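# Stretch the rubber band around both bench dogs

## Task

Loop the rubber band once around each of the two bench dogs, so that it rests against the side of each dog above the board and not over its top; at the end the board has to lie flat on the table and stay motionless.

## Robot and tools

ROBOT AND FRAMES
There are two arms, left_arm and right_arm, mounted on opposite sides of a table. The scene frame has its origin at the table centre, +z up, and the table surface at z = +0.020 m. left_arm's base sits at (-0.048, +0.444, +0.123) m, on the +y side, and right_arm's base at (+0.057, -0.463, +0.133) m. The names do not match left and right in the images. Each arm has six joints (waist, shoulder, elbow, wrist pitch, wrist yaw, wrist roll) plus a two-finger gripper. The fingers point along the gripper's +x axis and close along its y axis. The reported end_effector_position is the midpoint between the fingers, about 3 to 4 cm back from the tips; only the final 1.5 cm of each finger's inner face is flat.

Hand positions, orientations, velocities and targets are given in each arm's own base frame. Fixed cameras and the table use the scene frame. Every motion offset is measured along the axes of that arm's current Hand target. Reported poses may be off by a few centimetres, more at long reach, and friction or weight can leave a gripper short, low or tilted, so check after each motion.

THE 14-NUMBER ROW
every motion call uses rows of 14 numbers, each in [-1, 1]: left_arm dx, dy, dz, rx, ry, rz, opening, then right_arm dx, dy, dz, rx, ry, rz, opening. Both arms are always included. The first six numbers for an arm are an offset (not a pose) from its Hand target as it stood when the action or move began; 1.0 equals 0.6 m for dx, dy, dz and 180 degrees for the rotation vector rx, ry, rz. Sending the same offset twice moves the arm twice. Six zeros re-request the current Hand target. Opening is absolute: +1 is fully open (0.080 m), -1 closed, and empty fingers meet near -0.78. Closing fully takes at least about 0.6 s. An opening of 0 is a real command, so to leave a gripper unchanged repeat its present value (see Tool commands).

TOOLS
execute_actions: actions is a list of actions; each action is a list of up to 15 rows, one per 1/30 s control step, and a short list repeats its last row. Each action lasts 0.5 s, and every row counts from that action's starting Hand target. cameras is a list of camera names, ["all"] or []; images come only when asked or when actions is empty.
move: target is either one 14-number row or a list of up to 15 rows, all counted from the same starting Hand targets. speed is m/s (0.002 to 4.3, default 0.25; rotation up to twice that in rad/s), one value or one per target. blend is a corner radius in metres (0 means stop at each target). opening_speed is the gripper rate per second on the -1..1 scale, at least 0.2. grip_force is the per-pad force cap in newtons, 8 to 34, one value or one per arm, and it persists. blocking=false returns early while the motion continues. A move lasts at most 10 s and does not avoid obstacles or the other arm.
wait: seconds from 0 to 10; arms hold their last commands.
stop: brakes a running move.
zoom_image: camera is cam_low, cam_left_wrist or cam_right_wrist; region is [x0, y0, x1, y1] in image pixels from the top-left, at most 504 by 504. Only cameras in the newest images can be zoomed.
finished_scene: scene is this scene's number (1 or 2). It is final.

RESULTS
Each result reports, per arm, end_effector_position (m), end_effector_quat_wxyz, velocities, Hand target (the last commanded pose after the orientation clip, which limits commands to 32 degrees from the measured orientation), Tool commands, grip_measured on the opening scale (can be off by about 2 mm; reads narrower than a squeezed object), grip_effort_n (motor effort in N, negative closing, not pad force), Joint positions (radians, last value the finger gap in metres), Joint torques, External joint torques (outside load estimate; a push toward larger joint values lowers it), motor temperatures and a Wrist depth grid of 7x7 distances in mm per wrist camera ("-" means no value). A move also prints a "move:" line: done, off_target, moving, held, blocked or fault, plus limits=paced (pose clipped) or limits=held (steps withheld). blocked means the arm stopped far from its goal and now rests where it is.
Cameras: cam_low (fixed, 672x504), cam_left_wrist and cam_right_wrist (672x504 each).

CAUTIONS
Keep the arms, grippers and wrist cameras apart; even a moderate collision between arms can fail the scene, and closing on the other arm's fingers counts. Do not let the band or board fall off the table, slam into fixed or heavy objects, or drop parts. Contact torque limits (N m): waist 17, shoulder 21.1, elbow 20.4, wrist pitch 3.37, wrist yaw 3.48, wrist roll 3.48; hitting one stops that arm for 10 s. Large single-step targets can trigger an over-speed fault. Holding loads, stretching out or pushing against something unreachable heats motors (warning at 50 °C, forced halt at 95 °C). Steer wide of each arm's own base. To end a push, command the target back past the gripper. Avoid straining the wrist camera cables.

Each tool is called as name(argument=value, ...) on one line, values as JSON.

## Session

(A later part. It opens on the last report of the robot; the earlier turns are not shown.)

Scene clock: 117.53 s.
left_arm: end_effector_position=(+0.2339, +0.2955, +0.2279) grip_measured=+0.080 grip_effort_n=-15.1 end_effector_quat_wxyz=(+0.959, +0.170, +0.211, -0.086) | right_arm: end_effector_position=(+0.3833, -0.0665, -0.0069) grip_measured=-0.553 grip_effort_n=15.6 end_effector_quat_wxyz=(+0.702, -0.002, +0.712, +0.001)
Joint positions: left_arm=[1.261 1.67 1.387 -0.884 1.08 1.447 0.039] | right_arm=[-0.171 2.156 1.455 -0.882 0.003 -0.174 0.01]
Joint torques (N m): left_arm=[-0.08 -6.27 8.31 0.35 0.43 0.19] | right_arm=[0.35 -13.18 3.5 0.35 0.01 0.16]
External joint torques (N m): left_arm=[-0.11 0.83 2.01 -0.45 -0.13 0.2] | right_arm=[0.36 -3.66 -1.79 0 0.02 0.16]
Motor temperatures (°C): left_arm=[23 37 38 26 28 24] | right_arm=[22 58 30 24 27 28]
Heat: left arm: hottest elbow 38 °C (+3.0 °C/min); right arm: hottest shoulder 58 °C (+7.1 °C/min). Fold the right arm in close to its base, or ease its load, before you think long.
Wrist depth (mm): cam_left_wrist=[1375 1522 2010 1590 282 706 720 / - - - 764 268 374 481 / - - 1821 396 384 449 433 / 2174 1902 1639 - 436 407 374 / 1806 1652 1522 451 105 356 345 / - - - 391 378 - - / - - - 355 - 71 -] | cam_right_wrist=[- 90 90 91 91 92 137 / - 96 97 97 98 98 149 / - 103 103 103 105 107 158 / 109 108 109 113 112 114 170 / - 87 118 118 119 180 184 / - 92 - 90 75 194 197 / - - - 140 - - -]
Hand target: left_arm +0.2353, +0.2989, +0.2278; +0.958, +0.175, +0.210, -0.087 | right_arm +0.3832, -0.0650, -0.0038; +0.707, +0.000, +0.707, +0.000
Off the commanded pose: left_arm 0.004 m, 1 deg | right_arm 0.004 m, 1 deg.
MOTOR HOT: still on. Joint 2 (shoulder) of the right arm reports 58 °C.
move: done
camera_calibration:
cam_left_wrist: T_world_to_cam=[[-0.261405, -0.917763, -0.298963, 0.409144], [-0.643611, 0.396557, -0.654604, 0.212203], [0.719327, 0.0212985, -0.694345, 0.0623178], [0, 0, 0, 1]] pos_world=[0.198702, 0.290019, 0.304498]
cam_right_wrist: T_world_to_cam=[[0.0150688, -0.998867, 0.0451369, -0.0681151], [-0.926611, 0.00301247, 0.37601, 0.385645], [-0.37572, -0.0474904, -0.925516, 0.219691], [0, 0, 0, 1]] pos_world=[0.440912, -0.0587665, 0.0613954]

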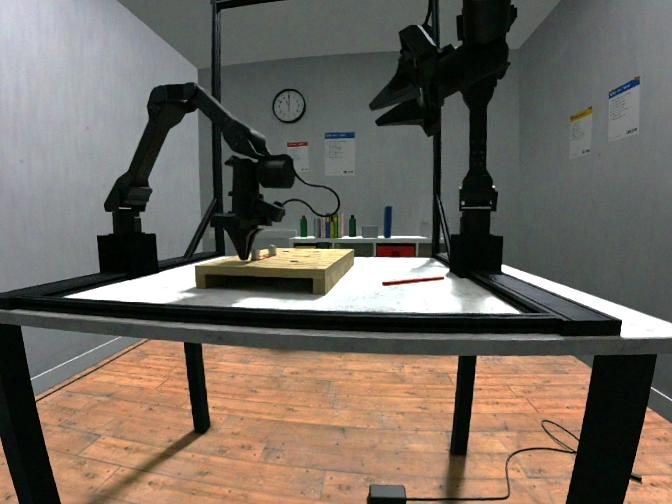

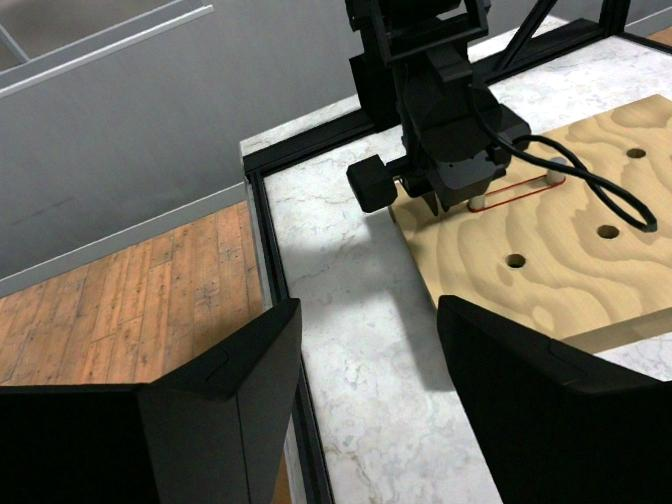

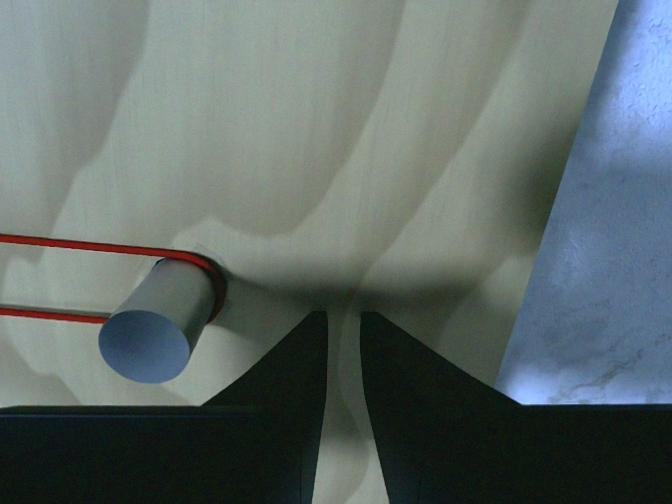

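Perfect. Back off and lift.

move(target=[[0,0,0,0,0,0,0.076,-0.01,-0.025,0,0,0,0,-0.55],[0,0,0,0,0,0,0.076,-0.15,-0.08,0,0,0,0,-0.55]], speed=0.15, blend=[0.01,0], cameras=["cam_low","cam_left_wrist"])

zoom_image(camera="cam_left_wrist", region=[440, 140, 580, 245])

Scene clock: 120.53 s.
left_arm: end_effector_position=(+0.2339, +0.2955, +0.2279) grip_measured=+0.080 grip_effort_n=-15.1 end_effector_quat_wxyz=(+0.959, +0.170, +0.211, -0.086) | right_arm: end_effector_position=(+0.3791, -0.1124, +0.0796) grip_measured=-0.553 grip_effort_n=15.6 end_effector_quat_wxyz=(+0.699, +0.004, +0.715, -0.001)
Joint positions: left_arm=[1.261 1.67 1.387 -0.884 1.08 1.447 0.039] | right_arm=[-0.287 2.089 1.71 -1.215 0.003 -0.28 0.01]
Joint torques (N m): left_arm=[-0.02 -6.19 8.39 0.39 0.46 0.18] | right_arm=[-0.09 -12.38 6.96 -0.18 -0.03 -0.09]
External joint torques (N m): left_arm=[0.01 0.79 2.17 -0.4 -0.09 0.19] | right_arm=[-0.1 -2.9 1.3 -0.49 -0.01 -0.09]
Motor temperatures (°C): left_arm=[23 37 38 26 28 24] | right_arm=[22 58 31 24 27 28]
Heat: left arm: hottest elbow 38 °C (+3.0 °C/min); right arm: hottest shoulder 58 °C (+6.0 °C/min). Fold the right arm in close to its base, or ease its load, before you think long.
Wrist depth (mm): cam_left_wrist=[- - 1678 217 282 - 735 / - - 1652 328 282 180 501 / 1853 - 859 - 504 465 431 / 1837 1973 1761 - 444 407 374 / 1761 1652 1544 447 105 356 348 / - - - 414 - - - / - - - - - 71 -] | cam_right_wrist=[166 166 167 168 213 214 214 / 176 177 178 178 231 228 226 / 189 186 190 194 243 245 241 / 203 203 204 209 262 263 260 / 219 220 218 272 278 286 283 / 297 - - 89 - 304 1346 / - - - - - - -]
Hand target: left_arm +0.2353, +0.2989, +0.2278; +0.958, +0.175, +0.210, -0.087 | right_arm +0.3832, -0.1131, +0.0862; +0.707, +0.000, +0.707, +0.000
Off the commanded pose: left_arm 0.004 m, 1 deg | right_arm 0.008 m, 1 deg.
MOTOR HOT: still on. Joint 2 (shoulder) of the right arm reports 58 °C.
move: done; blend cut to 0.0081 m at target 1
camera_calibration:
cam_left_wrist: T_world_to_cam=[[-0.261405, -0.917763, -0.298963, 0.409144], [-0.643611, 0.396557, -0.654604, 0.212203], [0.719327, 0.0212985, -0.694345, 0.0623178], [0, 0, 0, 1]] pos_world=[0.198702, 0.290019, 0.304498]
Images, in order (width x height): cam_low 672x504, cam_left_wrist 672x504.

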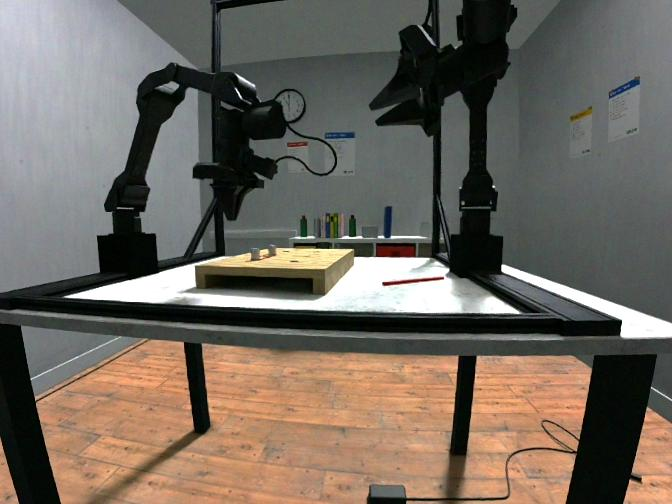

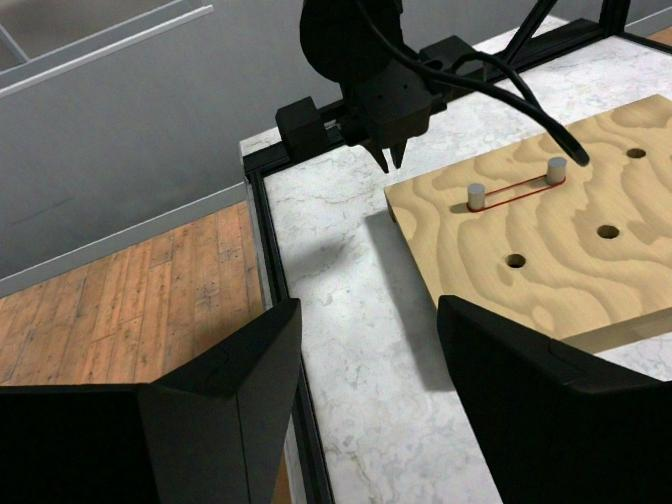

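Scaled by 3.600 from the camera's 672x504 image, which has a finer 960x720 frame.

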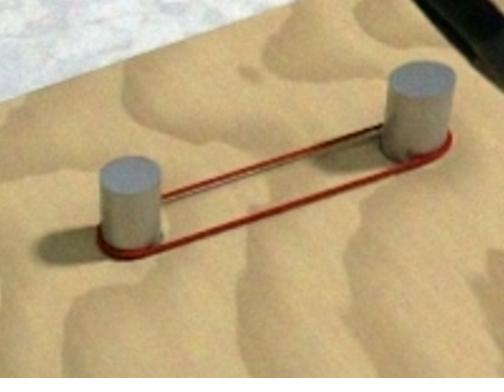

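finished_scene(scene=2)

The scene is finished: the task was done.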